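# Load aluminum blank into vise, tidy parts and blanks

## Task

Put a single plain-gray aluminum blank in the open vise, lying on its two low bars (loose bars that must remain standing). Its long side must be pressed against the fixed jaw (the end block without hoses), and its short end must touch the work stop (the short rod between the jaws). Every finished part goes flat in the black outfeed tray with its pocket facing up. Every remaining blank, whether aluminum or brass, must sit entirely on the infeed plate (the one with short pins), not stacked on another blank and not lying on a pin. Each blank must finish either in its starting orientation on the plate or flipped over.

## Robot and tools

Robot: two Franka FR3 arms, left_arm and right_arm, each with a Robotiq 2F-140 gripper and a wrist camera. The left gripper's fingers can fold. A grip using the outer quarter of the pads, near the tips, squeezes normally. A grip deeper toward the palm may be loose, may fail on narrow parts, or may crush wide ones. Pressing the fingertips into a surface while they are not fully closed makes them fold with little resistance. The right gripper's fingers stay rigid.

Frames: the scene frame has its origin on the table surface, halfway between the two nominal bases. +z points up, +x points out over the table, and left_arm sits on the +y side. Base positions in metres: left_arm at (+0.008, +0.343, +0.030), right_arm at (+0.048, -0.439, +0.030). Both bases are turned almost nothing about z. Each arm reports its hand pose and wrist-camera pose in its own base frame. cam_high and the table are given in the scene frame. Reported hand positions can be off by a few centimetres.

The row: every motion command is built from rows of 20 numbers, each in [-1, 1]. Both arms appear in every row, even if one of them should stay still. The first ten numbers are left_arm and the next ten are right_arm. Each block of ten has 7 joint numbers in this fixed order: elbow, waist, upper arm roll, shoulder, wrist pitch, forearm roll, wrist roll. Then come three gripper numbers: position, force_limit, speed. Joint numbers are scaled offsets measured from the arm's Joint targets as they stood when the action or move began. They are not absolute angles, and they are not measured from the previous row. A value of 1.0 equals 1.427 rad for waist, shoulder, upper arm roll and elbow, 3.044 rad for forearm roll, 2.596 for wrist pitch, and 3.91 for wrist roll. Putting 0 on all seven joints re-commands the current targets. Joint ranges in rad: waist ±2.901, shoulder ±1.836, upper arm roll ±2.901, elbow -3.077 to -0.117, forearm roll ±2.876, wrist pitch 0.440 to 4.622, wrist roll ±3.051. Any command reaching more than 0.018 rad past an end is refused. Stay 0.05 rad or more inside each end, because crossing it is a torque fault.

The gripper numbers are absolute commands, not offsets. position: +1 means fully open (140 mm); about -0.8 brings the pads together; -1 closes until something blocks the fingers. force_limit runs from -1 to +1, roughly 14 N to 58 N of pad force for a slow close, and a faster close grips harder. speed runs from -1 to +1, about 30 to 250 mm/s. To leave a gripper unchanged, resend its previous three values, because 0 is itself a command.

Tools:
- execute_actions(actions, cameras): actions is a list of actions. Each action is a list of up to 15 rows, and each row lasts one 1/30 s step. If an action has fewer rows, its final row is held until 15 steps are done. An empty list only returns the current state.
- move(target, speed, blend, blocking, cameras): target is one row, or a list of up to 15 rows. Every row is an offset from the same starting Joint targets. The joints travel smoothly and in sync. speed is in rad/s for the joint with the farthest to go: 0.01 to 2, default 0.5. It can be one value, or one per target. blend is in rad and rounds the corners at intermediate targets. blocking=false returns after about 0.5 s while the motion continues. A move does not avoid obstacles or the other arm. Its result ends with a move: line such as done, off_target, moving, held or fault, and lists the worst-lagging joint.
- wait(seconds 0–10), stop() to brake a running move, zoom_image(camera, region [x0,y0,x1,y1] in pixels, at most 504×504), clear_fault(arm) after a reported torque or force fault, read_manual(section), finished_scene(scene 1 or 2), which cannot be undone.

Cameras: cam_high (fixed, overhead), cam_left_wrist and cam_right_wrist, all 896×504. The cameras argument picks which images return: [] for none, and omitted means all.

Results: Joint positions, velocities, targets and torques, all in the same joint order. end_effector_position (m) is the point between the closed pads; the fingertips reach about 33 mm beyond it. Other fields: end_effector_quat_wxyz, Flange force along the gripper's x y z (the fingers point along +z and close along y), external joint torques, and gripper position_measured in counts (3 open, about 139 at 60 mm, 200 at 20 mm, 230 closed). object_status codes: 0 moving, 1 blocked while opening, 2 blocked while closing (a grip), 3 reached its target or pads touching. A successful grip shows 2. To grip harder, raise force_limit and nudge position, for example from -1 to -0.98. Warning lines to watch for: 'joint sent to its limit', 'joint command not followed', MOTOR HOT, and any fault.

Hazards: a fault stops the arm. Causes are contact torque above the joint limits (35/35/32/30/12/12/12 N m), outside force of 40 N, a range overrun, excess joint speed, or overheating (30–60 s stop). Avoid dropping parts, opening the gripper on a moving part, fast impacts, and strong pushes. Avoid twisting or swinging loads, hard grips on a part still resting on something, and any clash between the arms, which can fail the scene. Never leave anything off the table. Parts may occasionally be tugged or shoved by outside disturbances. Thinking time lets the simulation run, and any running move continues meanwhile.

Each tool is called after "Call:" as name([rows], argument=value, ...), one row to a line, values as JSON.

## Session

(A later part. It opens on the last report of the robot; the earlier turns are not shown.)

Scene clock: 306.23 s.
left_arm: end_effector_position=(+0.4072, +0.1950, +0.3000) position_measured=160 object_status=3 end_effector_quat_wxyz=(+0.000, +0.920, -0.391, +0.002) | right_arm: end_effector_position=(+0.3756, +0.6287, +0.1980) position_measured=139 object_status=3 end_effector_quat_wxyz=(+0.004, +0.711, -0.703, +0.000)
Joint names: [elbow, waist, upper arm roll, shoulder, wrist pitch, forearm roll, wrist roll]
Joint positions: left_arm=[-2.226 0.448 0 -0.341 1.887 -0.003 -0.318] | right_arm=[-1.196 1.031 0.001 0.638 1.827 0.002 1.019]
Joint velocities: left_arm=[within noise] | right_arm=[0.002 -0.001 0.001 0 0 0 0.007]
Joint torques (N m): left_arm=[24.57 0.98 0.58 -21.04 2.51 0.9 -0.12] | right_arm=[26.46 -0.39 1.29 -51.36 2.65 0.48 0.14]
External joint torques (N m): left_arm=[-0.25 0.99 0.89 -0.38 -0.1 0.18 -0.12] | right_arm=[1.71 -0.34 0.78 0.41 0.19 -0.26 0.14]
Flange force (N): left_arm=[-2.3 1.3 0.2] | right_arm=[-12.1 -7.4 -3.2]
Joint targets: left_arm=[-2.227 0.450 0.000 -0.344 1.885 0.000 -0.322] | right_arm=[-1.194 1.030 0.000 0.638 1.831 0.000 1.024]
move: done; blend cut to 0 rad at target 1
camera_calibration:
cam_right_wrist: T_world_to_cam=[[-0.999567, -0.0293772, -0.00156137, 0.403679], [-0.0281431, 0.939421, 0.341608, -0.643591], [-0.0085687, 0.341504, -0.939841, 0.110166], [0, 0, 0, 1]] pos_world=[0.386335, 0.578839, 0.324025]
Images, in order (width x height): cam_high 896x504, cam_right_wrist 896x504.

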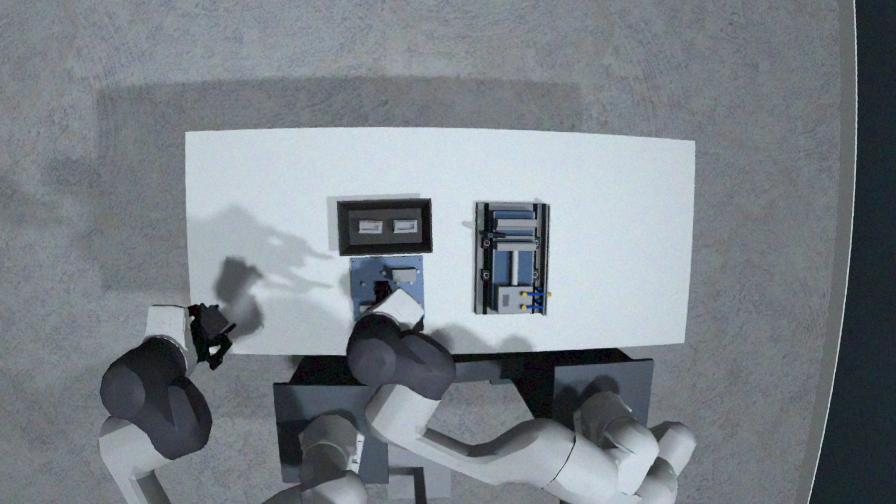

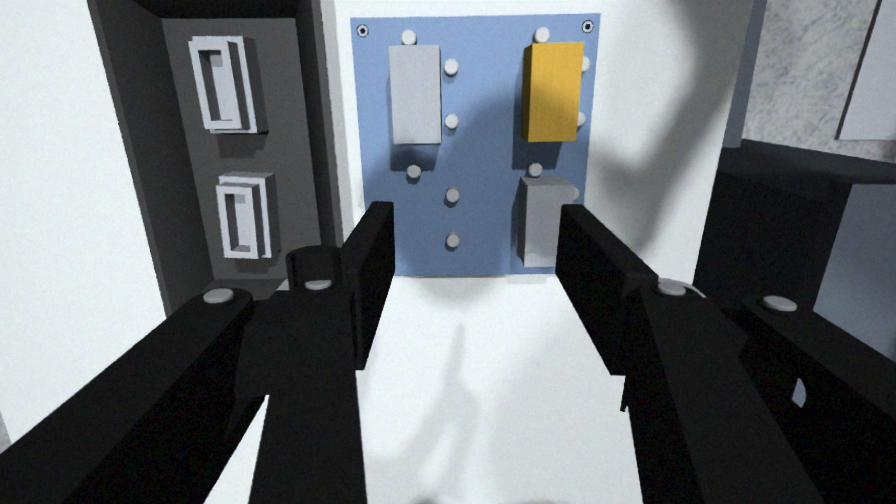

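Call:
zoom_image(camera="cam_right_wrist", region=[350, 10, 610, 190])

Scaled by 1.938 from the camera's 896x504 image, which has a finer 1280x720 frame.

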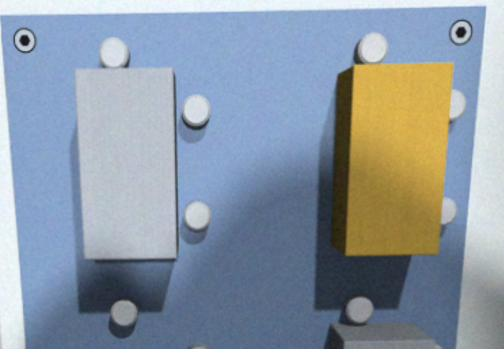

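Call:
zoom_image(camera="cam_right_wrist", region=[280, 0, 460, 200])

Scaled by 2.520 from the camera's 896x504 image, which has a finer 1280x720 frame.

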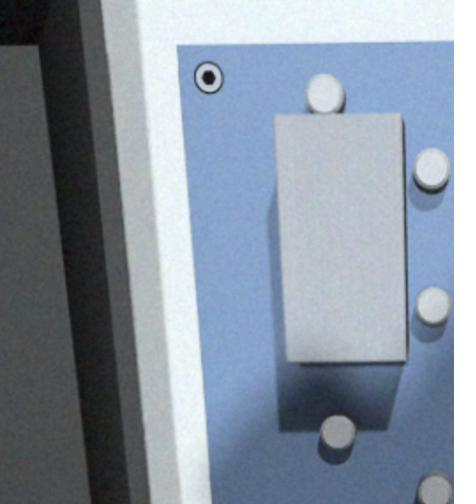

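Call:
move(target=[0,0,0,0,0,0,0,-0.25,-0.05,-1,-0.190043,-0.047187,0,0.009618,0.109752,0,-0.023882,-0.08,-0.05,0], speed=0.35, cameras=["cam_right_wrist"])

Scene clock: 377.67 s.
left_arm: end_effector_position=(+0.4070, +0.1949, +0.2999) position_measured=160 object_status=3 end_effector_quat_wxyz=(+0.000, +0.921, -0.391, +0.002) | right_arm: end_effector_position=(+0.4075, +0.5872, +0.0862) position_measured=139 object_status=3 end_effector_quat_wxyz=(+0.003, +0.716, -0.698, +0.000)
Joint names: [elbow, waist, upper arm roll, shoulder, wrist pitch, forearm roll, wrist roll]
Joint positions: left_arm=[-2.226 0.448 0 -0.341 1.887 -0.003 -0.319] | right_arm=[-1.464 0.964 0 0.653 2.111 0.002 0.936]
Joint velocities: left_arm=[within noise] | right_arm=[-0.001 -0.001 0 0 0.001 -0.002 -0.004]
Joint torques (N m): left_arm=[24.74 0.9 0.56 -20.96 2.57 0.91 -0.2] | right_arm=[25.15 -0.42 1.26 -51.12 2.77 0.42 -0.34]
External joint torques (N m): left_arm=[0.12 0.91 0.86 -0.6 -0.01 0.2 -0.2] | right_arm=[1.1 -0.57 0.62 0.33 0.28 -0.24 -0.34]
Flange force (N): left_arm=[-1.9 1.0 -0.5] | right_arm=[-5.0 -4.9 0.1]
Joint targets: left_arm=[-2.227 0.450 0.000 -0.344 1.885 0.000 -0.322] | right_arm=[-1.466 0.963 0.000 0.651 2.116 0.000 0.931]
move: done
camera_calibration:
cam_right_wrist: T_world_to_cam=[[-0.999028, -0.0439594, -0.00311995, 0.442686], [-0.0423562, 0.938219, 0.343441, -0.559208], [-0.0121703, 0.343239, -0.939169, 0.0198963], [0, 0, 0, 1]] pos_world=[0.418812, 0.53729, 0.212122]
Images, in order (width x height): cam_right_wrist 896x504.

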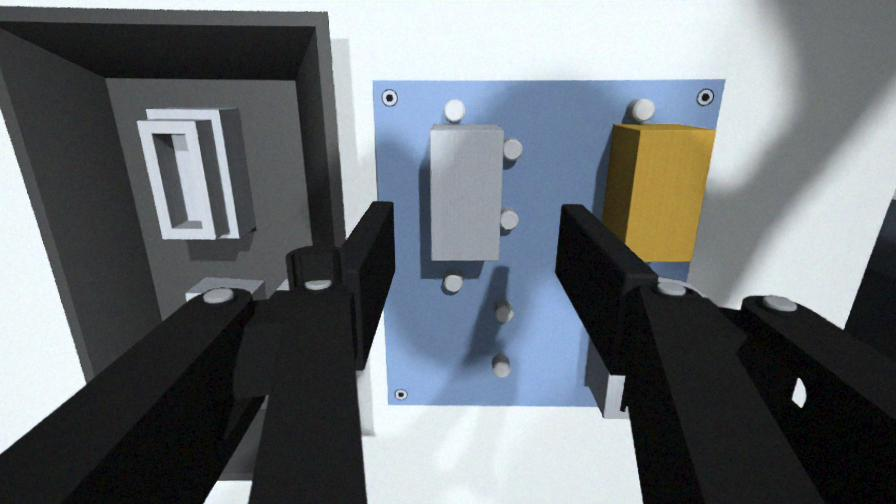

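Call:
zoom_image(camera="cam_right_wrist", region=[370, 80, 630, 280])

Scaled by 1.938 from the camera's 896x504 image, which has a finer 1280x720 frame.

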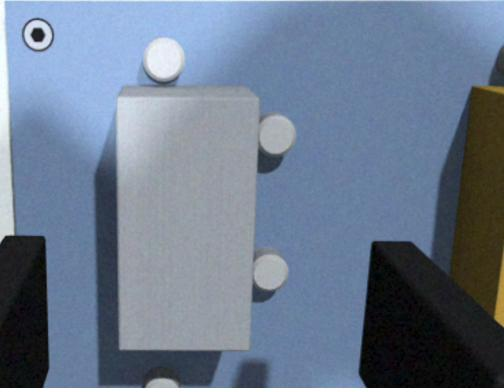

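Call:
move([
  [0,0,0,0,0,0,0,-0.25,-0.05,-1,-0.016088,-0.003208,0,0.04596,0.034492,0,-0.003581,-0.08,-0.05,0],
  [0,0,0,0,0,0,0,-0.25,-0.05,-1,-0.016088,-0.003208,0,0.04596,0.034492,0,-0.003581,-1,-0.05,-1],
], speed=[0.12, 0.12], cameras=["cam_right_wrist"])

Scene clock: 413.47 s.
left_arm: end_effector_position=(+0.4069, +0.1949, +0.2999) position_measured=160 object_status=3 end_effector_quat_wxyz=(+0.000, +0.921, -0.391, +0.002) | right_arm: end_effector_position=(+0.4100, +0.5860, +0.0375) position_measured=183 object_status=0 end_effector_quat_wxyz=(+0.002, +0.721, -0.693, +0.000)
Joint names: [elbow, waist, upper arm roll, shoulder, wrist pitch, forearm roll, wrist roll]
Joint positions: left_arm=[-2.226 0.448 0 -0.342 1.886 -0.003 -0.319] | right_arm=[-1.488 0.96 0 0.717 2.201 0.002 0.92]
Joint velocities: within noise
Joint torques (N m): left_arm=[24.81 0.91 0.58 -20.93 2.59 0.91 -0.2] | right_arm=[24.56 -0.67 1.46 -51 2.65 0.36 -0.28]
External joint torques (N m): left_arm=[-0.03 0.96 0.93 -0.25 -0.02 0.2 -0.2] | right_arm=[1.27 -0.72 0.85 1.01 0.18 -0.25 -0.28]
Flange force (N): left_arm=[-1.8 0.3 -0.1] | right_arm=[-7.4 -7.0 1.5]
Joint targets: left_arm=[-2.227 0.450 0.000 -0.344 1.885 0.000 -0.322] | right_arm=[-1.489 0.958 0.000 0.717 2.206 0.000 0.917]
move: done
camera_calibration:
cam_right_wrist: T_world_to_cam=[[-0.998421, -0.0559824, -0.00464257, 0.451817], [-0.0541414, 0.936959, 0.34522, -0.535685], [-0.0149763, 0.344926, -0.93851, -0.0252883], [0, 0, 0, 1]] pos_world=[0.421722, 0.535931, 0.163293]
Images, in order (width x height): cam_right_wrist 896x504.

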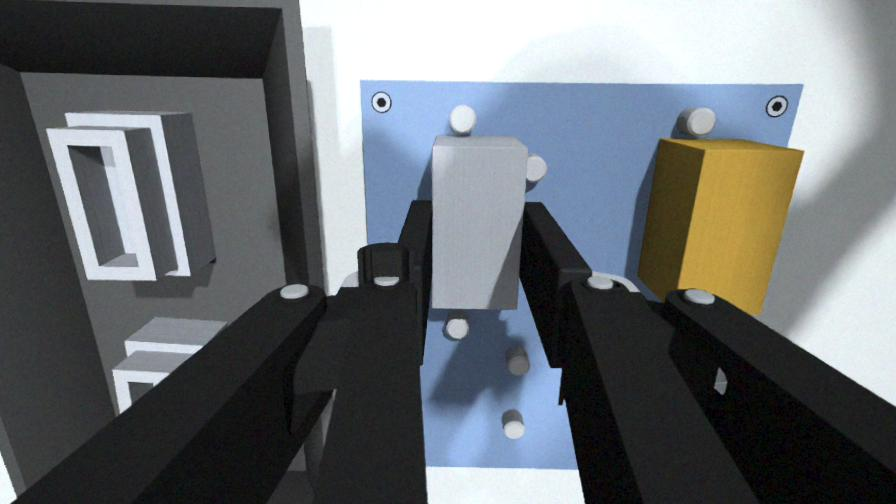

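Call:
wait(seconds=0.1, cameras=[])

Scene clock: 415.83 s.
left_arm: end_effector_position=(+0.4068, +0.1949, +0.2999) position_measured=160 object_status=3 end_effector_quat_wxyz=(+0.000, +0.921, -0.391, +0.002) | right_arm: end_effector_position=(+0.4100, +0.5860, +0.0375) position_measured=183 object_status=2 end_effector_quat_wxyz=(+0.002, +0.721, -0.693, +0.000)
Joint names: [elbow, waist, upper arm roll, shoulder, wrist pitch, forearm roll, wrist roll]
Joint positions: left_arm=[-2.226 0.448 0 -0.342 1.886 -0.003 -0.319] | right_arm=[-1.488 0.96 0 0.717 2.201 0.002 0.92]
Joint velocities: within noise
Joint torques (N m): left_arm=[24.85 0.95 0.54 -20.92 2.6 0.9 -0.18] | right_arm=[24.64 -0.69 1.34 -50.99 2.66 0.37 -0.28]
External joint torques (N m): left_arm=[0.13 0.96 0.85 -0.44 0 0.19 -0.18] | right_arm=[1.23 -1 0.54 1.27 0.18 -0.25 -0.29]
Flange force (N): left_arm=[-1.8 0.4 -0.4] | right_arm=[-7.7 -7.7 1.9]
Joint targets: left_arm=[-2.227 0.450 0.000 -0.344 1.885 0.000 -0.322] | right_arm=[-1.489 0.958 0.000 0.717 2.206 0.000 0.917]
Tool commands: left_gripper/position=-0.25 left_gripper/force_limit=-0.05 left_gripper/speed=-1.0 right_gripper/position=-1.0 right_gripper/force_limit=-0.05 right_gripper/speed=-1.0
wait: 0.10 s; at rest from the start
No camera images: "cameras" was empty.

Call:
move([
  [0,0,0,0,0,0,0,-0.25,-0.05,-1,0.041884,0,0,-0.078935,-0.066413,0,0,-1,-0.05,-1],
  [0,0,0,0,0,0,0,-0.25,-0.05,-1,-0.202436,-0.253442,0,-0.308111,-0.058089,0,-0.087724,-1,-0.05,-1],
], speed=[0.2, 0.4], blend=[0.05, 0], cameras=["cam_right_wrist"])

Scene clock: 443.47 s.
left_arm: end_effector_position=(+0.4068, +0.1948, +0.2998) position_measured=160 object_status=3 end_effector_quat_wxyz=(+0.000, +0.921, -0.390, +0.002) | right_arm: end_effector_position=(+0.5223, +0.3526, +0.1882) position_measured=183 object_status=2 end_effector_quat_wxyz=(+0.004, +0.712, -0.702, -0.001)
Joint names: [elbow, waist, upper arm roll, shoulder, wrist pitch, forearm roll, wrist roll]
Joint positions: left_arm=[-2.226 0.448 0 -0.342 1.886 -0.003 -0.319] | right_arm=[-1.777 0.596 -0.002 0.28 2.049 0.001 0.579]
Joint velocities: left_arm=[within noise] | right_arm=[0.001 0.001 0 0.002 0 0 -0.007]
Joint torques (N m): left_arm=[24.91 0.92 0.56 -20.86 2.62 0.9 -0.19] | right_arm=[26.34 -0.17 1.27 -42.19 2.88 0.47 -0.33]
External joint torques (N m): left_arm=[0.14 0.92 0.85 -0.3 0.01 0.18 -0.19] | right_arm=[2.04 -0.09 1.13 -0.68 0.38 -0.19 -0.33]
Flange force (N): left_arm=[-1.6 0.0 -0.4] | right_arm=[-3.5 -5.3 -2.6]
Joint targets: left_arm=[-2.227 0.450 0.000 -0.344 1.885 0.000 -0.322] | right_arm=[-1.777 0.597 0.000 0.277 2.055 0.000 0.574]
move: done; blend cut to 0 rad at target 1
camera_calibration:
cam_right_wrist: T_world_to_cam=[[-0.999519, -0.0310027, -0.00059932, 0.542574], [-0.0293258, 0.938822, 0.343151, -0.376181], [-0.010076, 0.343004, -0.93928, 0.196627], [0, 0, 0, 1]] pos_world=[0.533263, 0.302545, 0.3141]
Images, in order (width x height): cam_right_wrist 896x504.

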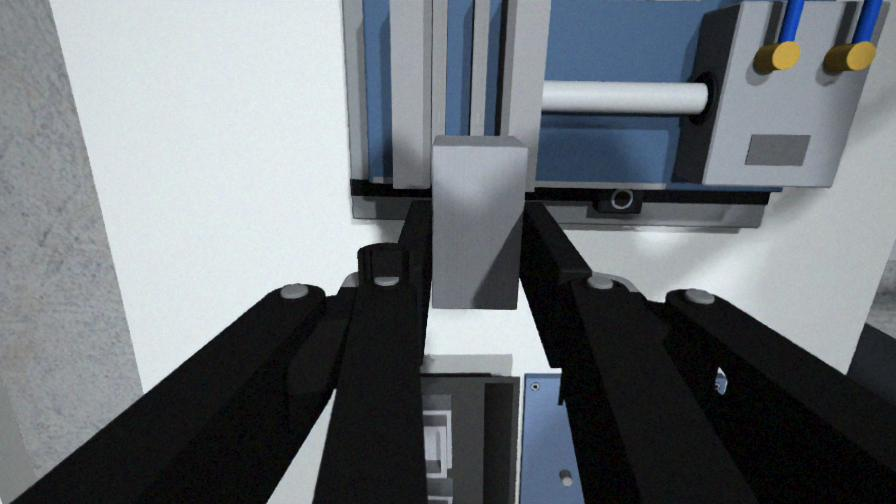

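Call:
zoom_image(camera="cam_right_wrist", region=[340, 0, 600, 200])

Scaled by 1.938 from the camera's 896x504 image, which has a finer 1280x720 frame.

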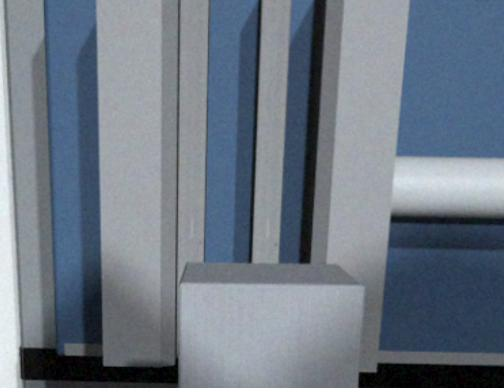

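Call:
zoom_image(camera="cam_right_wrist", region=[330, 0, 480, 200])

Call:
zoom_image(camera="cam_right_wrist", region=[340, 150, 800, 260])

Scaled by 2.520 from the camera's 896x504 image, which has a finer 1280x720 frame.

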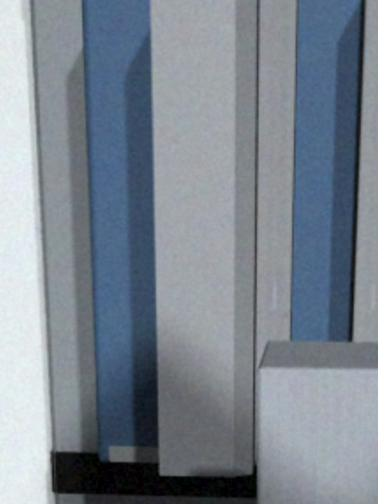

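Scaled by 1.096 from the camera's 896x504 image, which has a finer 1280x720 frame.

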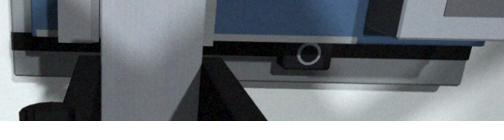

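Call:
zoom_image(camera="cam_right_wrist", region=[415, 120, 565, 320])

Call:
zoom_image(camera="cam_right_wrist", region=[415, 0, 565, 200])

Scaled by 2.520 from the camera's 896x504 image, which has a finer 1280x720 frame.

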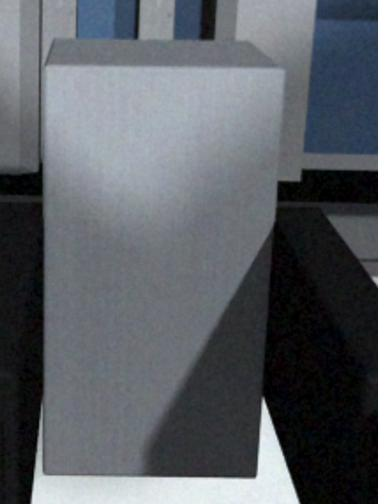

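Scaled by 2.520 from the camera's 896x504 image, which has a finer 1280x720 frame.

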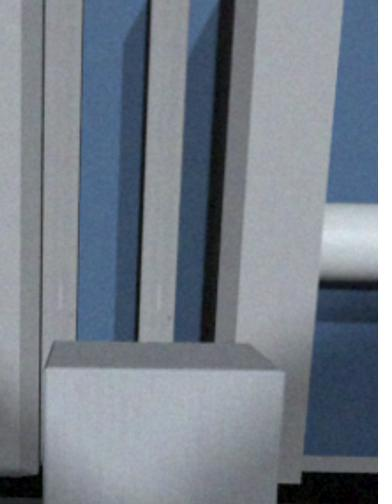

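Call:
move(target=[0,0,0,0,0,0,0,-0.25,-0.05,-1,-0.131795,-0.055277,0,-0.012734,0.065062,0,-0.017647,-1,-0.05,-1], speed=0.25, cameras=["cam_right_wrist"])

Scene clock: 512.40 s.
left_arm: end_effector_position=(+0.4068, +0.1948, +0.2998) position_measured=160 object_status=3 end_effector_quat_wxyz=(+0.000, +0.921, -0.390, +0.002) | right_arm: end_effector_position=(+0.5221, +0.2981, +0.1285) position_measured=183 object_status=2 end_effector_quat_wxyz=(+0.004, +0.710, -0.704, -0.002)
Joint names: [elbow, waist, upper arm roll, shoulder, wrist pitch, forearm roll, wrist roll]
Joint positions: left_arm=[-2.226 0.448 0 -0.342 1.886 -0.003 -0.319] | right_arm=[-1.965 0.519 -0.001 0.262 2.218 0.001 0.51]
Joint velocities: left_arm=[within noise] | right_arm=[-0.001 0.001 0.001 0.001 0.001 -0.001 -0.007]
Joint torques (N m): left_arm=[24.92 0.87 0.58 -20.85 2.63 0.91 -0.21] | right_arm=[25.03 -0.59 0.99 -40.77 2.88 0.4 -0.3]
External joint torques (N m): left_arm=[0.19 0.82 0.82 -0.3 0.04 0.19 -0.21] | right_arm=[1.78 -0.57 0.78 -0.9 0.37 -0.2 -0.3]
Flange force (N): left_arm=[-1.4 -0.1 -0.4] | right_arm=[-1.5 -4.0 -2.0]
Joint targets: left_arm=[-2.227 0.450 0.000 -0.344 1.885 0.000 -0.322] | right_arm=[-1.965 0.518 0.000 0.259 2.224 0.000 0.505]
move: done
camera_calibration:
cam_right_wrist: T_world_to_cam=[[-0.999692, -0.0247933, 0.00130148, 0.538576], [-0.022842, 0.939023, 0.343094, -0.307932], [-0.00972854, 0.342958, -0.9393, 0.159056], [0, 0, 0, 1]] pos_world=[0.532924, 0.247959, 0.25435]
Images, in order (width x height): cam_right_wrist 896x504.

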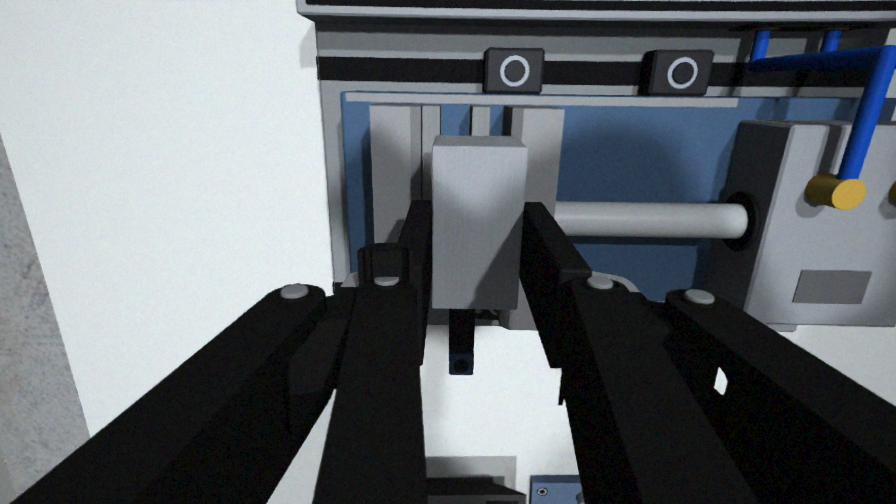

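Call:
zoom_image(camera="cam_right_wrist", region=[360, 90, 580, 260])

Call:
zoom_image(camera="cam_right_wrist", region=[400, 260, 580, 390])

Scaled by 2.291 from the camera's 896x504 image, which has a finer 1280x720 frame.

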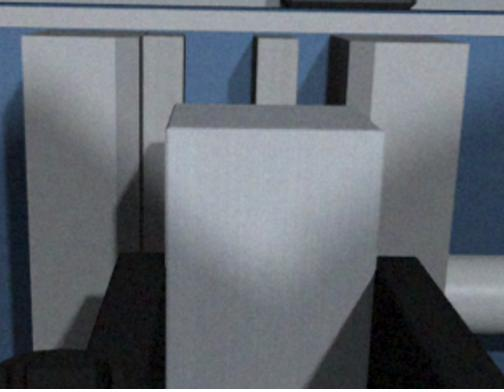

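Scaled by 2.800 from the camera's 896x504 image, which has a finer 1280x720 frame.

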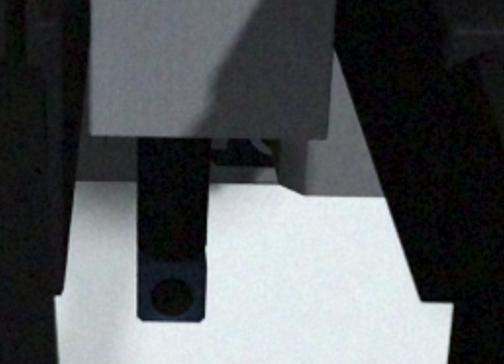

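Call:
zoom_image(camera="cam_right_wrist", region=[405, 130, 545, 190])

Call:
zoom_image(camera="cam_right_wrist", region=[405, 260, 545, 320])

Scaled by 3.600 from the camera's 896x504 image, which has a finer 1280x720 frame.

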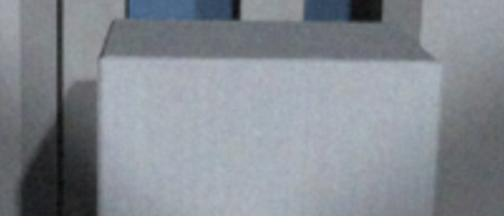

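Scaled by 3.600 from the camera's 896x504 image, which has a finer 1280x720 frame.

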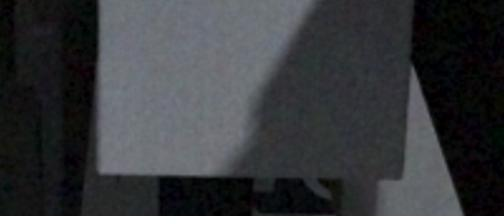

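Call:
move(target=[0,0,0,0,0,0,0,-0.25,-0.05,-1,0.00613,-0.001437,0,0.004221,-0.00105,0,-0.0002,-1,-0.05,-1], speed=0.05, cameras=[])

Scene clock: 567.50 s.
left_arm: end_effector_position=(+0.4068, +0.1948, +0.2998) position_measured=160 object_status=3 end_effector_quat_wxyz=(+0.000, +0.921, -0.390, +0.002) | right_arm: end_effector_position=(+0.5244, +0.2982, +0.1290) position_measured=183 object_status=2 end_effector_quat_wxyz=(+0.003, +0.710, -0.704, -0.001)
Joint names: [elbow, waist, upper arm roll, shoulder, wrist pitch, forearm roll, wrist roll]
Joint positions: left_arm=[-2.226 0.448 0 -0.342 1.886 -0.003 -0.319] | right_arm=[-1.96 0.517 -0.001 0.265 2.218 0.001 0.508]
Joint velocities: within noise
Joint torques (N m): left_arm=[24.93 0.85 0.62 -20.89 2.62 0.89 -0.18] | right_arm=[25.89 -0.75 1.03 -39.85 2.61 0.4 -0.21]
External joint torques (N m): left_arm=[0.19 0.99 1.07 -0.39 0.02 0.19 -0.18] | right_arm=[2.63 -0.66 0.9 0.11 0.09 -0.19 -0.21]
Flange force (N): left_arm=[-2.0 0.0 -0.5] | right_arm=[-4.8 -9.7 -2.1]
Joint targets: left_arm=[-2.227 0.450 0.000 -0.344 1.885 0.000 -0.322] | right_arm=[-1.957 0.516 0.000 0.265 2.221 0.000 0.504]
move: done
No camera images: "cameras" was empty.

Call:
move(target=[0,0,0,0,0,0,0,-0.25,-0.05,-1,-0.009386,0,0,0.015373,0.013608,0,0,-1,-0.05,-1], speed=0.04, cameras=["cam_right_wrist"])

Scene clock: 579.57 s.
left_arm: end_effector_position=(+0.4067, +0.1948, +0.2998) position_measured=160 object_status=3 end_effector_quat_wxyz=(+0.000, +0.921, -0.390, +0.002) | right_arm: end_effector_position=(+0.5249, +0.2984, +0.1139) position_measured=183 object_status=2 end_effector_quat_wxyz=(+0.003, +0.710, -0.704, -0.001)
Joint names: [elbow, waist, upper arm roll, shoulder, wrist pitch, forearm roll, wrist roll]
Joint positions: left_arm=[-2.226 0.448 0 -0.342 1.886 -0.003 -0.319] | right_arm=[-1.97 0.517 -0.001 0.288 2.25 0.001 0.507]
Joint velocities: left_arm=[within noise] | right_arm=[-0.002 0.001 -0.001 -0.001 0.004 0 -0.002]
Joint torques (N m): left_arm=[24.9 0.91 0.54 -20.86 2.64 0.9 -0.19] | right_arm=[24.83 -0.74 1.03 -40.45 2.87 0.38 -0.23]
External joint torques (N m): left_arm=[0.23 0.99 0.92 -0.45 0.05 0.19 -0.19] | right_arm=[1.95 -0.87 0.68 -0.16 0.37 -0.2 -0.23]
Flange force (N): left_arm=[-1.8 0.2 -0.5] | right_arm=[-2.5 -6.6 -1.0]
Joint targets: left_arm=[-2.227 0.450 0.000 -0.344 1.885 0.000 -0.322] | right_arm=[-1.970 0.516 0.000 0.287 2.256 0.000 0.504]
move: done
camera_calibration:
cam_right_wrist: T_world_to_cam=[[-0.999667, -0.0258067, -0.000661342, 0.541917], [-0.0244586, 0.938631, 0.344055, -0.302319], [-0.00825815, 0.343956, -0.938949, 0.14418], [0, 0, 0, 1]] pos_world=[0.535532, 0.24816, 0.239751]
Images, in order (width x height): cam_right_wrist 896x504.

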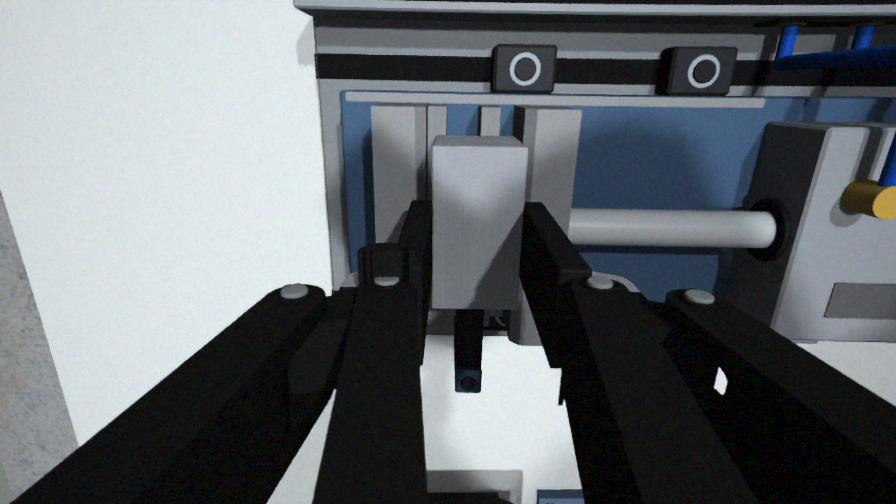

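Call:
zoom_image(camera="cam_right_wrist", region=[365, 95, 445, 215])

Call:
zoom_image(camera="cam_right_wrist", region=[405, 260, 545, 400])

Scaled by 4.200 from the camera's 896x504 image, which has a finer 1280x720 frame.

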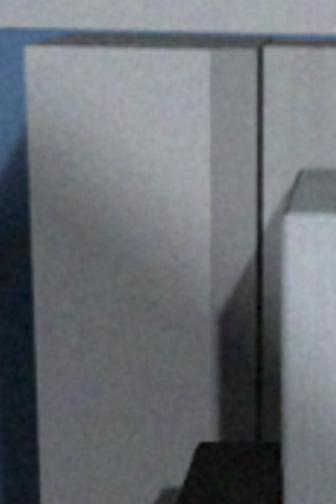

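Scaled by 3.600 from the camera's 896x504 image, which has a finer 1280x720 frame.

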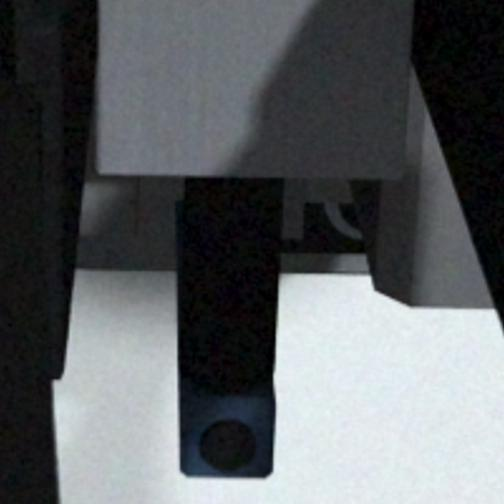

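Call:
move(target=[0,0,0,0,0,0,0,-0.25,-0.05,-1,0.004936,-0.001141,0,0.003319,-0.000889,0,-0.000416,-1,-0.05,-1], speed=0.02, cameras=[])

Scene clock: 594.77 s.
left_arm: end_effector_position=(+0.4067, +0.1948, +0.2998) position_measured=160 object_status=3 end_effector_quat_wxyz=(+0.000, +0.921, -0.390, +0.002) | right_arm: end_effector_position=(+0.5263, +0.2981, +0.1129) position_measured=183 object_status=2 end_effector_quat_wxyz=(+0.003, +0.710, -0.704, -0.001)
Joint names: [elbow, waist, upper arm roll, shoulder, wrist pitch, forearm roll, wrist roll]
Joint positions: left_arm=[-2.226 0.448 0 -0.342 1.886 -0.003 -0.319] | right_arm=[-1.966 0.516 -0.001 0.292 2.251 0.001 0.506]
Joint velocities: within noise
Joint torques (N m): left_arm=[24.91 0.88 0.58 -20.85 2.64 0.89 -0.2] | right_arm=[25.4 -0.7 0.98 -40.16 2.61 0.39 -0.23]
External joint torques (N m): left_arm=[0.16 1.01 1.02 -0.32 0.04 0.19 -0.2] | right_arm=[2.49 -0.83 0.61 0.24 0.1 -0.18 -0.23]
Flange force (N): left_arm=[-1.8 -0.1 -0.4] | right_arm=[-4.3 -9.8 -1.4]
Joint targets: left_arm=[-2.227 0.450 0.000 -0.344 1.885 0.000 -0.322] | right_arm=[-1.963 0.514 0.000 0.292 2.254 0.000 0.502]
move: done
No camera images: "cameras" was empty.

Call:
move(target=[0,0,0,0,0,0,0,-0.25,-0.05,-1,0.002468,-0.000571,0,0.001659,-0.000444,0,-0.000208,-1,-0.05,-1], speed=0.02, cameras=[])

Scene clock: 597.27 s.
left_arm: end_effector_position=(+0.4067, +0.1948, +0.2998) position_measured=160 object_status=3 end_effector_quat_wxyz=(+0.000, +0.921, -0.390, +0.002) | right_arm: end_effector_position=(+0.5276, +0.2983, +0.1130) position_measured=183 object_status=2 end_effector_quat_wxyz=(+0.003, +0.710, -0.704, -0.001)
Joint names: [elbow, waist, upper arm roll, shoulder, wrist pitch, forearm roll, wrist roll]
Joint positions: left_arm=[-2.227 0.448 0 -0.342 1.886 -0.003 -0.319] | right_arm=[-1.963 0.515 -0.001 0.294 2.251 0.001 0.505]
Joint velocities: within noise
Joint torques (N m): left_arm=[24.86 0.87 0.61 -20.89 2.64 0.9 -0.2] | right_arm=[25.49 -0.81 1.05 -40.46 2.62 0.4 -0.2]
External joint torques (N m): left_arm=[0.25 0.96 1 -0.49 0.06 0.2 -0.2] | right_arm=[2.72 -0.9 0.73 -0.13 0.13 -0.18 -0.2]
Flange force (N): left_arm=[-1.9 0.2 -0.6] | right_arm=[-4.3 -9.6 -2.1]
Joint targets: left_arm=[-2.227 0.450 0.000 -0.344 1.885 0.000 -0.322] | right_arm=[-1.959 0.513 0.000 0.294 2.253 0.000 0.502]
move: done
No camera images: "cameras" was empty.

Call:
move(target=[0,0,0,0,0,0,0,-0.25,-0.05,-1,0.001481,-0.000343,0,0.000995,-0.000267,0,-0.000125,-1,-0.05,-1], speed=0.02, cameras=[])

Scene clock: 599.37 s.
left_arm: end_effector_position=(+0.4067, +0.1948, +0.2998) position_measured=160 object_status=3 end_effector_quat_wxyz=(+0.001, +0.921, -0.390, +0.002) | right_arm: end_effector_position=(+0.5284, +0.2984, +0.1131) position_measured=183 object_status=2 end_effector_quat_wxyz=(+0.002, +0.710, -0.704, -0.001)
Joint names: [elbow, waist, upper arm roll, shoulder, wrist pitch, forearm roll, wrist roll]
Joint positions: left_arm=[-2.227 0.448 0 -0.342 1.886 -0.003 -0.319] | right_arm=[-1.96 0.514 -0.001 0.296 2.251 0.001 0.505]
Joint velocities: within noise
Joint torques (N m): left_arm=[24.88 0.89 0.61 -20.88 2.64 0.91 -0.21] | right_arm=[25.55 -0.76 1.02 -40.49 2.64 0.39 -0.24]
External joint torques (N m): left_arm=[0.11 0.81 0.82 -0.3 0.04 0.19 -0.21] | right_arm=[2.54 -0.71 0.82 0.22 0.12 -0.19 -0.24]
Flange force (N): left_arm=[-1.5 0.1 -0.3] | right_arm=[-4.6 -9.8 -1.5]
Joint targets: left_arm=[-2.227 0.450 0.000 -0.344 1.885 0.000 -0.322] | right_arm=[-1.957 0.513 0.000 0.296 2.252 0.000 0.501]
move: done
No camera images: "cameras" was empty.

Call:
move(target=[0,0,0,0,0,0,0,-0.25,-0.05,-1,0.001481,-0.000343,0,0.000995,-0.000267,0,-0.000125,-1,-0.05,-1], speed=0.02, cameras=[])

Scene clock: 602.10 s.
left_arm: end_effector_position=(+0.4067, +0.1948, +0.2998) position_measured=160 object_status=3 end_effector_quat_wxyz=(+0.001, +0.921, -0.390, +0.002) | right_arm: end_effector_position=(+0.5285, +0.2985, +0.1127) position_measured=183 object_status=2 end_effector_quat_wxyz=(+0.003, +0.710, -0.704, -0.001)
Joint names: [elbow, waist, upper arm roll, shoulder, wrist pitch, forearm roll, wrist roll]
Joint positions: left_arm=[-2.227 0.448 0 -0.342 1.886 -0.003 -0.319] | right_arm=[-1.959 0.514 -0.001 0.297 2.251 0.001 0.504]
Joint velocities: within noise
Joint torques (N m): left_arm=[24.92 0.85 0.56 -20.83 2.64 0.89 -0.2] | right_arm=[26.21 -1.04 0.46 -40.5 2.97 0.34 -0.28]
External joint torques (N m): left_arm=[0.14 0.79 0.78 -0.28 0.03 0.17 -0.2] | right_arm=[3.25 -1.14 0.12 0.14 0.46 -0.24 -0.28]
Flange force (N): left_arm=[-1.4 0.0 -0.3] | right_arm=[-4.8 -12.2 -1.4]
Joint targets: left_arm=[-2.227 0.450 0.000 -0.344 1.885 0.000 -0.322] | right_arm=[-1.955 0.512 0.000 0.297 2.251 0.000 0.501]
move: done
No camera images: "cameras" was empty.

Call:
move(target=[0,0,0,0,0,0,0,-0.25,-0.05,-1,0.001234,-0.000285,0,0.00083,-0.000222,0,-0.000104,-1,-0.05,-1], speed=0.02, cameras=["cam_right_wrist"])

Scene clock: 605.63 s.
left_arm: end_effector_position=(+0.4067, +0.1948, +0.2998) position_measured=160 object_status=3 end_effector_quat_wxyz=(+0.001, +0.921, -0.390, +0.002) | right_arm: end_effector_position=(+0.5286, +0.2985, +0.1126) position_measured=183 object_status=2 end_effector_quat_wxyz=(+0.003, +0.710, -0.704, -0.001)
Joint names: [elbow, waist, upper arm roll, shoulder, wrist pitch, forearm roll, wrist roll]
Joint positions: left_arm=[-2.227 0.448 0 -0.342 1.886 -0.003 -0.319] | right_arm=[-1.958 0.514 -0.001 0.298 2.249 0.001 0.504]
Joint velocities: within noise
Joint torques (N m): left_arm=[24.88 0.86 0.59 -20.83 2.64 0.9 -0.18] | right_arm=[26.27 -1.37 0.39 -40.48 3.06 0.28 -0.31]
External joint torques (N m): left_arm=[0.19 0.95 0.98 -0.44 0.05 0.19 -0.18] | right_arm=[3.35 -1.36 0.16 0.18 0.56 -0.3 -0.31]
Flange force (N): left_arm=[-1.9 0.2 -0.5] | right_arm=[-4.8 -12.6 -1.2]
Joint targets: left_arm=[-2.227 0.450 0.000 -0.344 1.885 0.000 -0.322] | right_arm=[-1.953 0.512 0.000 0.298 2.251 0.000 0.500]
move: done
camera_calibration:
cam_right_wrist: T_world_to_cam=[[-0.999669, -0.0256991, -0.000992579, 0.545658], [-0.02447, 0.938566, 0.344231, -0.301876], [-0.00791481, 0.344141, -0.938884, 0.142692], [0, 0, 0, 1]] pos_world=[0.53922, 0.248247, 0.238428]
Images, in order (width x height): cam_right_wrist 896x504.

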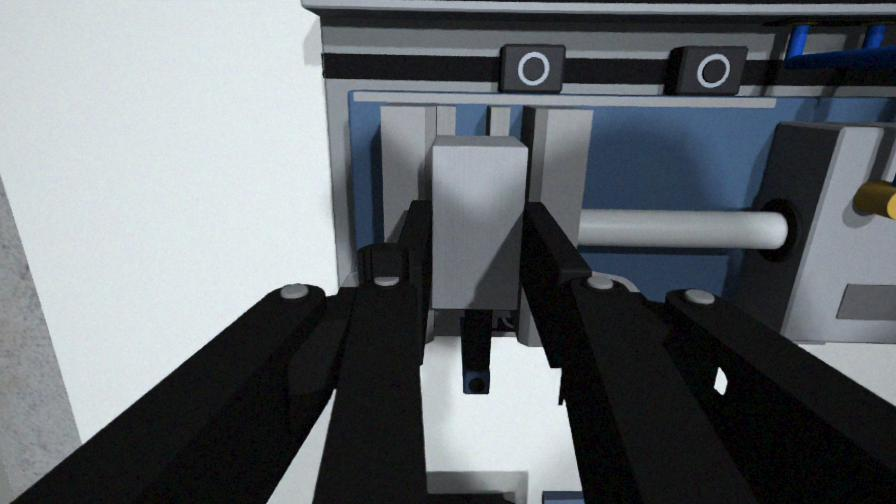

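Call:
zoom_image(camera="cam_right_wrist", region=[395, 95, 475, 215])

Scaled by 4.200 from the camera's 896x504 image, which has a finer 1280x720 frame.

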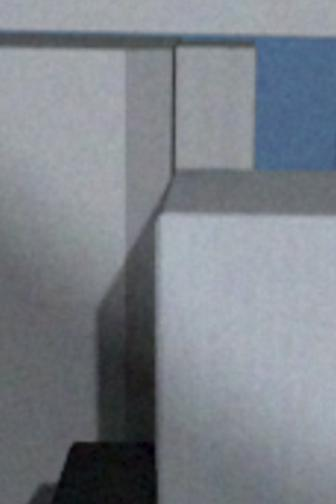

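Call:
move(target=[0,0,0,0,0,0,0,-0.25,-0.05,-1,0.005579,0.004021,0,0.003752,-0.001004,0,0.004092,-1,-0.05,-1], speed=0.02, cameras=[])

Scene clock: 621.03 s.
left_arm: end_effector_position=(+0.4067, +0.1948, +0.2998) position_measured=160 object_status=3 end_effector_quat_wxyz=(+0.001, +0.921, -0.390, +0.002) | right_arm: end_effector_position=(+0.5289, +0.2999, +0.1115) position_measured=183 object_status=2 end_effector_quat_wxyz=(+0.005, +0.708, -0.706, -0.002)
Joint names: [elbow, waist, upper arm roll, shoulder, wrist pitch, forearm roll, wrist roll]
Joint positions: left_arm=[-2.227 0.448 0 -0.342 1.886 -0.003 -0.319] | right_arm=[-1.951 0.516 -0.001 0.305 2.245 0.001 0.512]
Joint velocities: within noise
Joint torques (N m): left_arm=[24.87 0.92 0.57 -20.86 2.64 0.9 -0.18] | right_arm=[27.02 -0.25 0.89 -41.88 3.21 0.4 0.15]
External joint torques (N m): left_arm=[0.22 0.89 0.83 -0.47 0.05 0.18 -0.18] | right_arm=[4.05 -0.12 0.75 -0.98 0.71 -0.18 0.15]
Flange force (N): left_arm=[-1.7 0.3 -0.5] | right_arm=[-6.8 -11.0 -3.1]
Joint targets: left_arm=[-2.227 0.450 0.000 -0.344 1.885 0.000 -0.322] | right_arm=[-1.945 0.518 0.000 0.304 2.248 0.000 0.516]
move: done
No camera images: "cameras" was empty.

Call:
move(target=[0,0,0,0,0,0,0,-0.25,-0.05,-1,0.004184,0.003016,0,0.002814,-0.000753,0,0.0006,-1,-0.05,-1], speed=0.02, cameras=[])

Scene clock: 626.10 s.
left_arm: end_effector_position=(+0.4067, +0.1948, +0.2998) position_measured=160 object_status=3 end_effector_quat_wxyz=(+0.001, +0.921, -0.390, +0.001) | right_arm: end_effector_position=(+0.5288, +0.3029, +0.1113) position_measured=183 object_status=2 end_effector_quat_wxyz=(+0.005, +0.708, -0.706, -0.002)
Joint names: [elbow, waist, upper arm roll, shoulder, wrist pitch, forearm roll, wrist roll]
Joint positions: left_arm=[-2.227 0.448 0 -0.342 1.886 -0.003 -0.319] | right_arm=[-1.945 0.52 -0.001 0.309 2.244 0.001 0.516]
Joint velocities: within noise
Joint torques (N m): left_arm=[24.89 0.87 0.55 -20.83 2.66 0.91 -0.2] | right_arm=[27.11 0.09 0.99 -41.28 3.16 0.41 -0.03]
External joint torques (N m): left_arm=[0.18 0.9 0.88 -0.31 0.07 0.2 -0.2] | right_arm=[4.04 0.23 0.86 -0.1 0.63 -0.17 -0.04]
Flange force (N): left_arm=[-1.6 -0.1 -0.3] | right_arm=[-8.2 -13.1 -2.0]
Joint targets: left_arm=[-2.227 0.450 0.000 -0.344 1.885 0.000 -0.322] | right_arm=[-1.939 0.522 0.000 0.308 2.246 0.000 0.519]
move: done
No camera images: "cameras" was empty.

Call:
move(target=[0,0,0,0,0,0,0,-0.25,-0.05,-1,0.000976,0.000704,0,0.000657,-0.000176,0,0.0002,-1,-0.05,-1], speed=0.02, cameras=["cam_right_wrist"])

Scene clock: 634.57 s.
left_arm: end_effector_position=(+0.4067, +0.1948, +0.2998) position_measured=160 object_status=3 end_effector_quat_wxyz=(+0.001, +0.921, -0.390, +0.001) | right_arm: end_effector_position=(+0.5288, +0.3036, +0.1113) position_measured=183 object_status=2 end_effector_quat_wxyz=(+0.005, +0.708, -0.706, -0.002)
Joint names: [elbow, waist, upper arm roll, shoulder, wrist pitch, forearm roll, wrist roll]
Joint positions: left_arm=[-2.227 0.448 0 -0.342 1.886 -0.003 -0.319] | right_arm=[-1.943 0.521 -0.001 0.31 2.243 0.001 0.517]
Joint velocities: within noise
Joint torques (N m): left_arm=[24.91 0.85 0.59 -20.85 2.64 0.91 -0.18] | right_arm=[26.72 0.16 1 -41.63 3.26 0.41 0.05]
External joint torques (N m): left_arm=[0.24 0.87 0.91 -0.4 0.05 0.2 -0.18] | right_arm=[3.74 0.38 0.94 -0.51 0.76 -0.17 0.05]
Flange force (N): left_arm=[-1.7 0.0 -0.5] | right_arm=[-7.3 -10.7 -2.1]
Joint targets: left_arm=[-2.227 0.450 0.000 -0.344 1.885 0.000 -0.322] | right_arm=[-1.938 0.523 0.000 0.309 2.246 0.000 0.519]
move: done
camera_calibration:
cam_right_wrist: T_world_to_cam=[[-0.99979, -0.0204376, 0.00177523, 0.544148], [-0.0185916, 0.939252, 0.342724, -0.309339], [-0.00867184, 0.342618, -0.939435, 0.14069], [0, 0, 0, 1]] pos_world=[0.539503, 0.253466, 0.237221]
Images, in order (width x height): cam_right_wrist 896x504.

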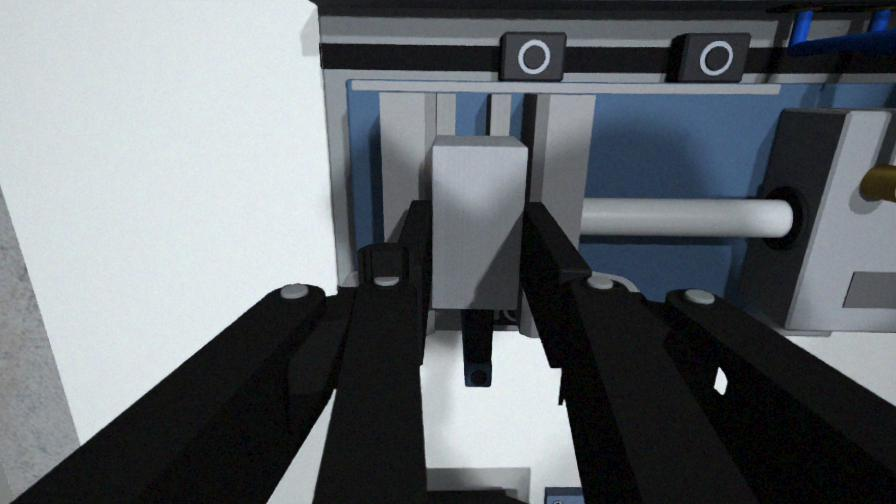

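Call:
move(target=[0,0,0,0,0,0,0,-0.25,-0.05,-1,0.000976,0.000704,0,0.000657,-0.000176,0,0.0002,-1,-0.05,-1], speed=0.02, cameras=[])

Scene clock: 636.90 s.
left_arm: end_effector_position=(+0.4067, +0.1948, +0.2998) position_measured=160 object_status=3 end_effector_quat_wxyz=(+0.001, +0.921, -0.390, +0.001) | right_arm: end_effector_position=(+0.5288, +0.3042, +0.1113) position_measured=183 object_status=2 end_effector_quat_wxyz=(+0.005, +0.708, -0.706, -0.002)
Joint names: [elbow, waist, upper arm roll, shoulder, wrist pitch, forearm roll, wrist roll]
Joint positions: left_arm=[-2.227 0.448 0 -0.342 1.886 -0.003 -0.319] | right_arm=[-1.942 0.522 -0.001 0.311 2.243 0.001 0.518]
Joint velocities: within noise
Joint torques (N m): left_arm=[24.9 0.89 0.56 -20.84 2.65 0.9 -0.22] | right_arm=[27.1 0.1 0.91 -41.65 3.22 0.39 0.05]
External joint torques (N m): left_arm=[0.22 0.87 0.84 -0.44 0.05 0.18 -0.22] | right_arm=[4.15 0.26 0.8 -0.56 0.72 -0.18 0.05]
Flange force (N): left_arm=[-1.6 0.2 -0.5] | right_arm=[-7.9 -12.2 -2.5]
Joint targets: left_arm=[-2.227 0.450 0.000 -0.344 1.885 0.000 -0.322] | right_arm=[-1.937 0.524 0.000 0.309 2.245 0.000 0.520]
move: done
No camera images: "cameras" was empty.

Call:
move(target=[0,0,0,0,0,0,0,-0.25,-0.05,-1,0.000976,0.000704,0,0.000657,-0.000176,0,0.0002,-1,-0.05,-1], speed=0.02, cameras=[])

Scene clock: 638.80 s.
left_arm: end_effector_position=(+0.4067, +0.1948, +0.2998) position_measured=160 object_status=3 end_effector_quat_wxyz=(+0.001, +0.921, -0.390, +0.001) | right_arm: end_effector_position=(+0.5288, +0.3049, +0.1113) position_measured=183 object_status=2 end_effector_quat_wxyz=(+0.005, +0.708, -0.706, -0.002)
Joint names: [elbow, waist, upper arm roll, shoulder, wrist pitch, forearm roll, wrist roll]
Joint positions: left_arm=[-2.227 0.448 0 -0.342 1.886 -0.003 -0.319] | right_arm=[-1.941 0.523 -0.001 0.312 2.242 0.001 0.519]
Joint velocities: within noise
Joint torques (N m): left_arm=[24.95 0.86 0.58 -20.84 2.65 0.9 -0.19] | right_arm=[27.13 0.26 1.01 -41.67 3.17 0.41 -0.08]
External joint torques (N m): left_arm=[0.24 0.91 0.93 -0.34 0.06 0.19 -0.19] | right_arm=[4.14 0.24 0.74 -0.46 0.67 -0.17 -0.08]
Flange force (N): left_arm=[-1.7 -0.2 -0.5] | right_arm=[-7.9 -12.6 -2.5]
Joint targets: left_arm=[-2.227 0.450 0.000 -0.344 1.885 0.000 -0.322] | right_arm=[-1.935 0.525 0.000 0.310 2.245 0.000 0.521]
move: done
No camera images: "cameras" was empty.

Call:
move(target=[0,0,0,0,0,0,0,-0.25,-0.05,-1,0.000976,0.000704,0,0.000657,-0.000176,0,0.0002,-1,-0.05,-1], speed=0.02, cameras=[])

Scene clock: 641.17 s.
left_arm: end_effector_position=(+0.4067, +0.1948, +0.2998) position_measured=160 object_status=3 end_effector_quat_wxyz=(+0.001, +0.921, -0.390, +0.001) | right_arm: end_effector_position=(+0.5288, +0.3056, +0.1113) position_measured=183 object_status=2 end_effector_quat_wxyz=(+0.005, +0.708, -0.706, -0.002)
Joint names: [elbow, waist, upper arm roll, shoulder, wrist pitch, forearm roll, wrist roll]
Joint positions: left_arm=[-2.227 0.448 0 -0.342 1.886 -0.003 -0.319] | right_arm=[-1.939 0.524 -0.001 0.313 2.242 0.001 0.52]
Joint velocities: within noise
Joint torques (N m): left_arm=[24.89 0.86 0.54 -20.83 2.64 0.9 -0.17] | right_arm=[27.01 0.2 1.03 -41.57 3.2 0.39 -0.01]
External joint torques (N m): left_arm=[0.21 0.88 0.85 -0.38 0.05 0.18 -0.17] | right_arm=[3.98 0.23 0.81 -0.32 0.7 -0.19 -0.01]
Flange force (N): left_arm=[-1.6 0.1 -0.5] | right_arm=[-7.8 -12.3 -2.1]
Joint targets: left_arm=[-2.227 0.450 0.000 -0.344 1.885 0.000 -0.322] | right_arm=[-1.934 0.526 0.000 0.311 2.244 0.000 0.522]
move: done
No camera images: "cameras" was empty.

Call:
move(target=[0,0,0,0,0,0,0,-0.25,-0.05,-1,0.001255,0.000905,0,0.000844,-0.000226,0,0.0002,-1,-0.05,-1], speed=0.02, cameras=[])

Scene clock: 644.07 s.
left_arm: end_effector_position=(+0.4067, +0.1948, +0.2998) position_measured=160 object_status=3 end_effector_quat_wxyz=(+0.001, +0.921, -0.390, +0.001) | right_arm: end_effector_position=(+0.5287, +0.3065, +0.1113) position_measured=183 object_status=2 end_effector_quat_wxyz=(+0.005, +0.708, -0.706, -0.002)
Joint names: [elbow, waist, upper arm roll, shoulder, wrist pitch, forearm roll, wrist roll]
Joint positions: left_arm=[-2.227 0.448 0 -0.342 1.886 -0.003 -0.319] | right_arm=[-1.937 0.526 -0.001 0.314 2.241 0.001 0.52]
Joint velocities: within noise
Joint torques (N m): left_arm=[24.95 0.87 0.63 -20.84 2.65 0.9 -0.21] | right_arm=[27.19 0.21 1.02 -41.74 3.25 0.41 0.09]
External joint torques (N m): left_arm=[0.21 0.83 0.87 -0.39 0.05 0.18 -0.21] | right_arm=[4.17 0.24 0.79 -0.47 0.74 -0.17 0.08]
Flange force (N): left_arm=[-1.6 0.1 -0.5] | right_arm=[-8.2 -12.5 -2.4]
Joint targets: left_arm=[-2.227 0.450 0.000 -0.344 1.885 0.000 -0.322] | right_arm=[-1.932 0.527 0.000 0.313 2.244 0.000 0.522]
move: done
No camera images: "cameras" was empty.

Call:
move(target=[0,0,0,0,0,0,0,-0.25,-0.05,-1,0.001255,0.000905,0,0.000844,-0.000226,0,0.0003,-1,-0.05,-1], speed=0.02, cameras=["cam_right_wrist"])

Scene clock: 646.83 s.
left_arm: end_effector_position=(+0.4067, +0.1948, +0.2998) position_measured=160 object_status=3 end_effector_quat_wxyz=(+0.001, +0.921, -0.390, +0.001) | right_arm: end_effector_position=(+0.5287, +0.3074, +0.1113) position_measured=183 object_status=2 end_effector_quat_wxyz=(+0.005, +0.709, -0.706, -0.002)
Joint names: [elbow, waist, upper arm roll, shoulder, wrist pitch, forearm roll, wrist roll]
Joint positions: left_arm=[-2.227 0.448 0 -0.342 1.886 -0.003 -0.319] | right_arm=[-1.936 0.527 -0.001 0.315 2.24 0.001 0.521]
Joint velocities: within noise
Joint torques (N m): left_arm=[24.87 0.83 0.56 -20.82 2.65 0.89 -0.15] | right_arm=[27.02 0.2 1.03 -41.7 3.2 0.39 0.03]
External joint torques (N m): left_arm=[0.09 0.86 0.9 -0.22 0.05 0.17 -0.15] | right_arm=[4 0.26 0.82 -0.43 0.69 -0.19 0.03]
Flange force (N): left_arm=[-1.7 -0.1 -0.2] | right_arm=[-7.9 -12.0 -2.3]
Joint targets: left_arm=[-2.227 0.450 0.000 -0.344 1.885 0.000 -0.322] | right_arm=[-1.930 0.529 0.000 0.314 2.243 0.000 0.524]
move: done
camera_calibration:
cam_right_wrist: T_world_to_cam=[[-0.999771, -0.0213341, 0.00182268, 0.544394], [-0.0194183, 0.939264, 0.342646, -0.312526], [-0.00902204, 0.342532, -0.939463, 0.139531], [0, 0, 0, 1]] pos_world=[0.539459, 0.257364, 0.237178]
Images, in order (width x height): cam_right_wrist 896x504.

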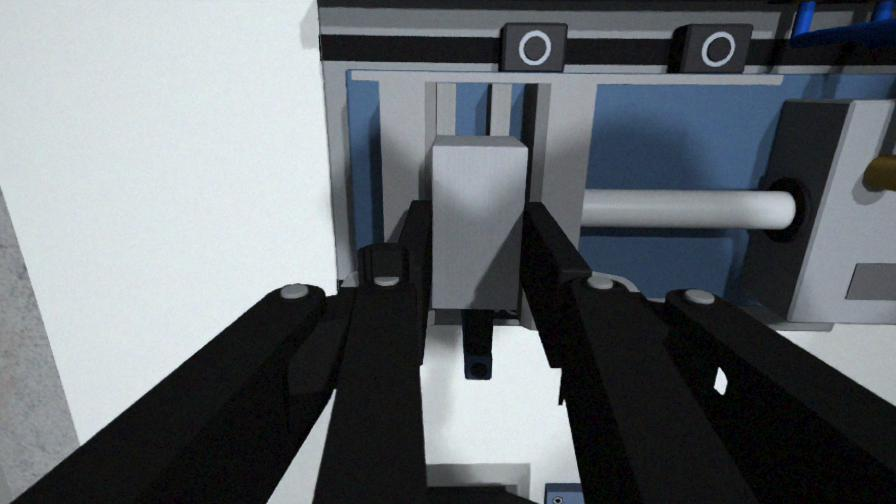

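Call:
move(target=[0,0,0,0,0,0,0,-0.25,-0.05,-1, 0.001395,0.001005,0,0.000938,-0.000251,0,0.00025,-1,-0.05,-1], speed=0.02, cameras=["cam_right_wrist"])

Scene clock: 662.23 s.
left_arm: end_effector_position=(+0.4066, +0.1948, +0.2998) position_measured=160 object_status=3 end_effector_quat_wxyz=(+0.001, +0.921, -0.390, +0.001) | right_arm: end_effector_position=(+0.5287, +0.3076, +0.1113) position_measured=183 object_status=2 end_effector_quat_wxyz=(+0.005, +0.708, -0.706, -0.002)
Joint names: [elbow, waist, upper arm roll, shoulder, wrist pitch, forearm roll, wrist roll]
Joint positions: left_arm=[-2.227 0.448 0 -0.342 1.886 -0.003 -0.319] | right_arm=[-1.934 0.527 -0.001 0.316 2.239 0.001 0.522]
Joint velocities: within noise
Joint torques (N m): left_arm=[24.87 0.83 0.55 -20.82 2.65 0.89 -0.2] | right_arm=[26.94 0.98 1.88 -41.54 3.36 0.43 0.07]
External joint torques (N m): left_arm=[0.17 0.86 0.87 -0.4 0.06 0.18 -0.2] | right_arm=[4.01 0.96 1.6 -0.4 0.87 -0.15 0.07]
Flange force (N): left_arm=[-1.6 0.2 -0.4] | right_arm=[-8.9 -11.3 -1.9]
Joint targets: left_arm=[-2.227 0.450 0.000 -0.344 1.885 0.000 -0.322] | right_arm=[-1.928 0.530 0.000 0.315 2.243 0.000 0.525]
move: done
camera_calibration:
cam_right_wrist: T_world_to_cam=[[-0.999775, -0.0210246, 0.00264947, 0.544255], [-0.0188497, 0.939466, 0.342123, -0.312962], [-0.00968208, 0.341996, -0.939652, 0.140026], [0, 0, 0, 1]] pos_world=[0.539589, 0.257572, 0.237205]
Images, in order (width x height): cam_right_wrist 896x504.

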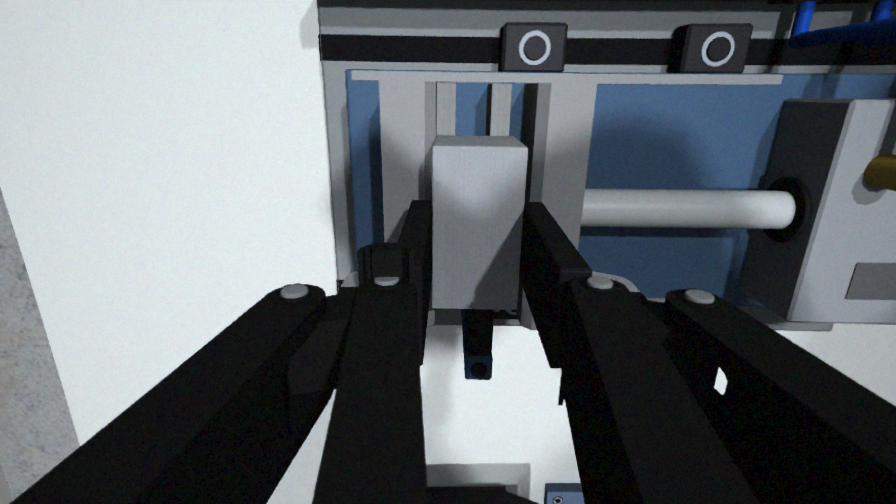

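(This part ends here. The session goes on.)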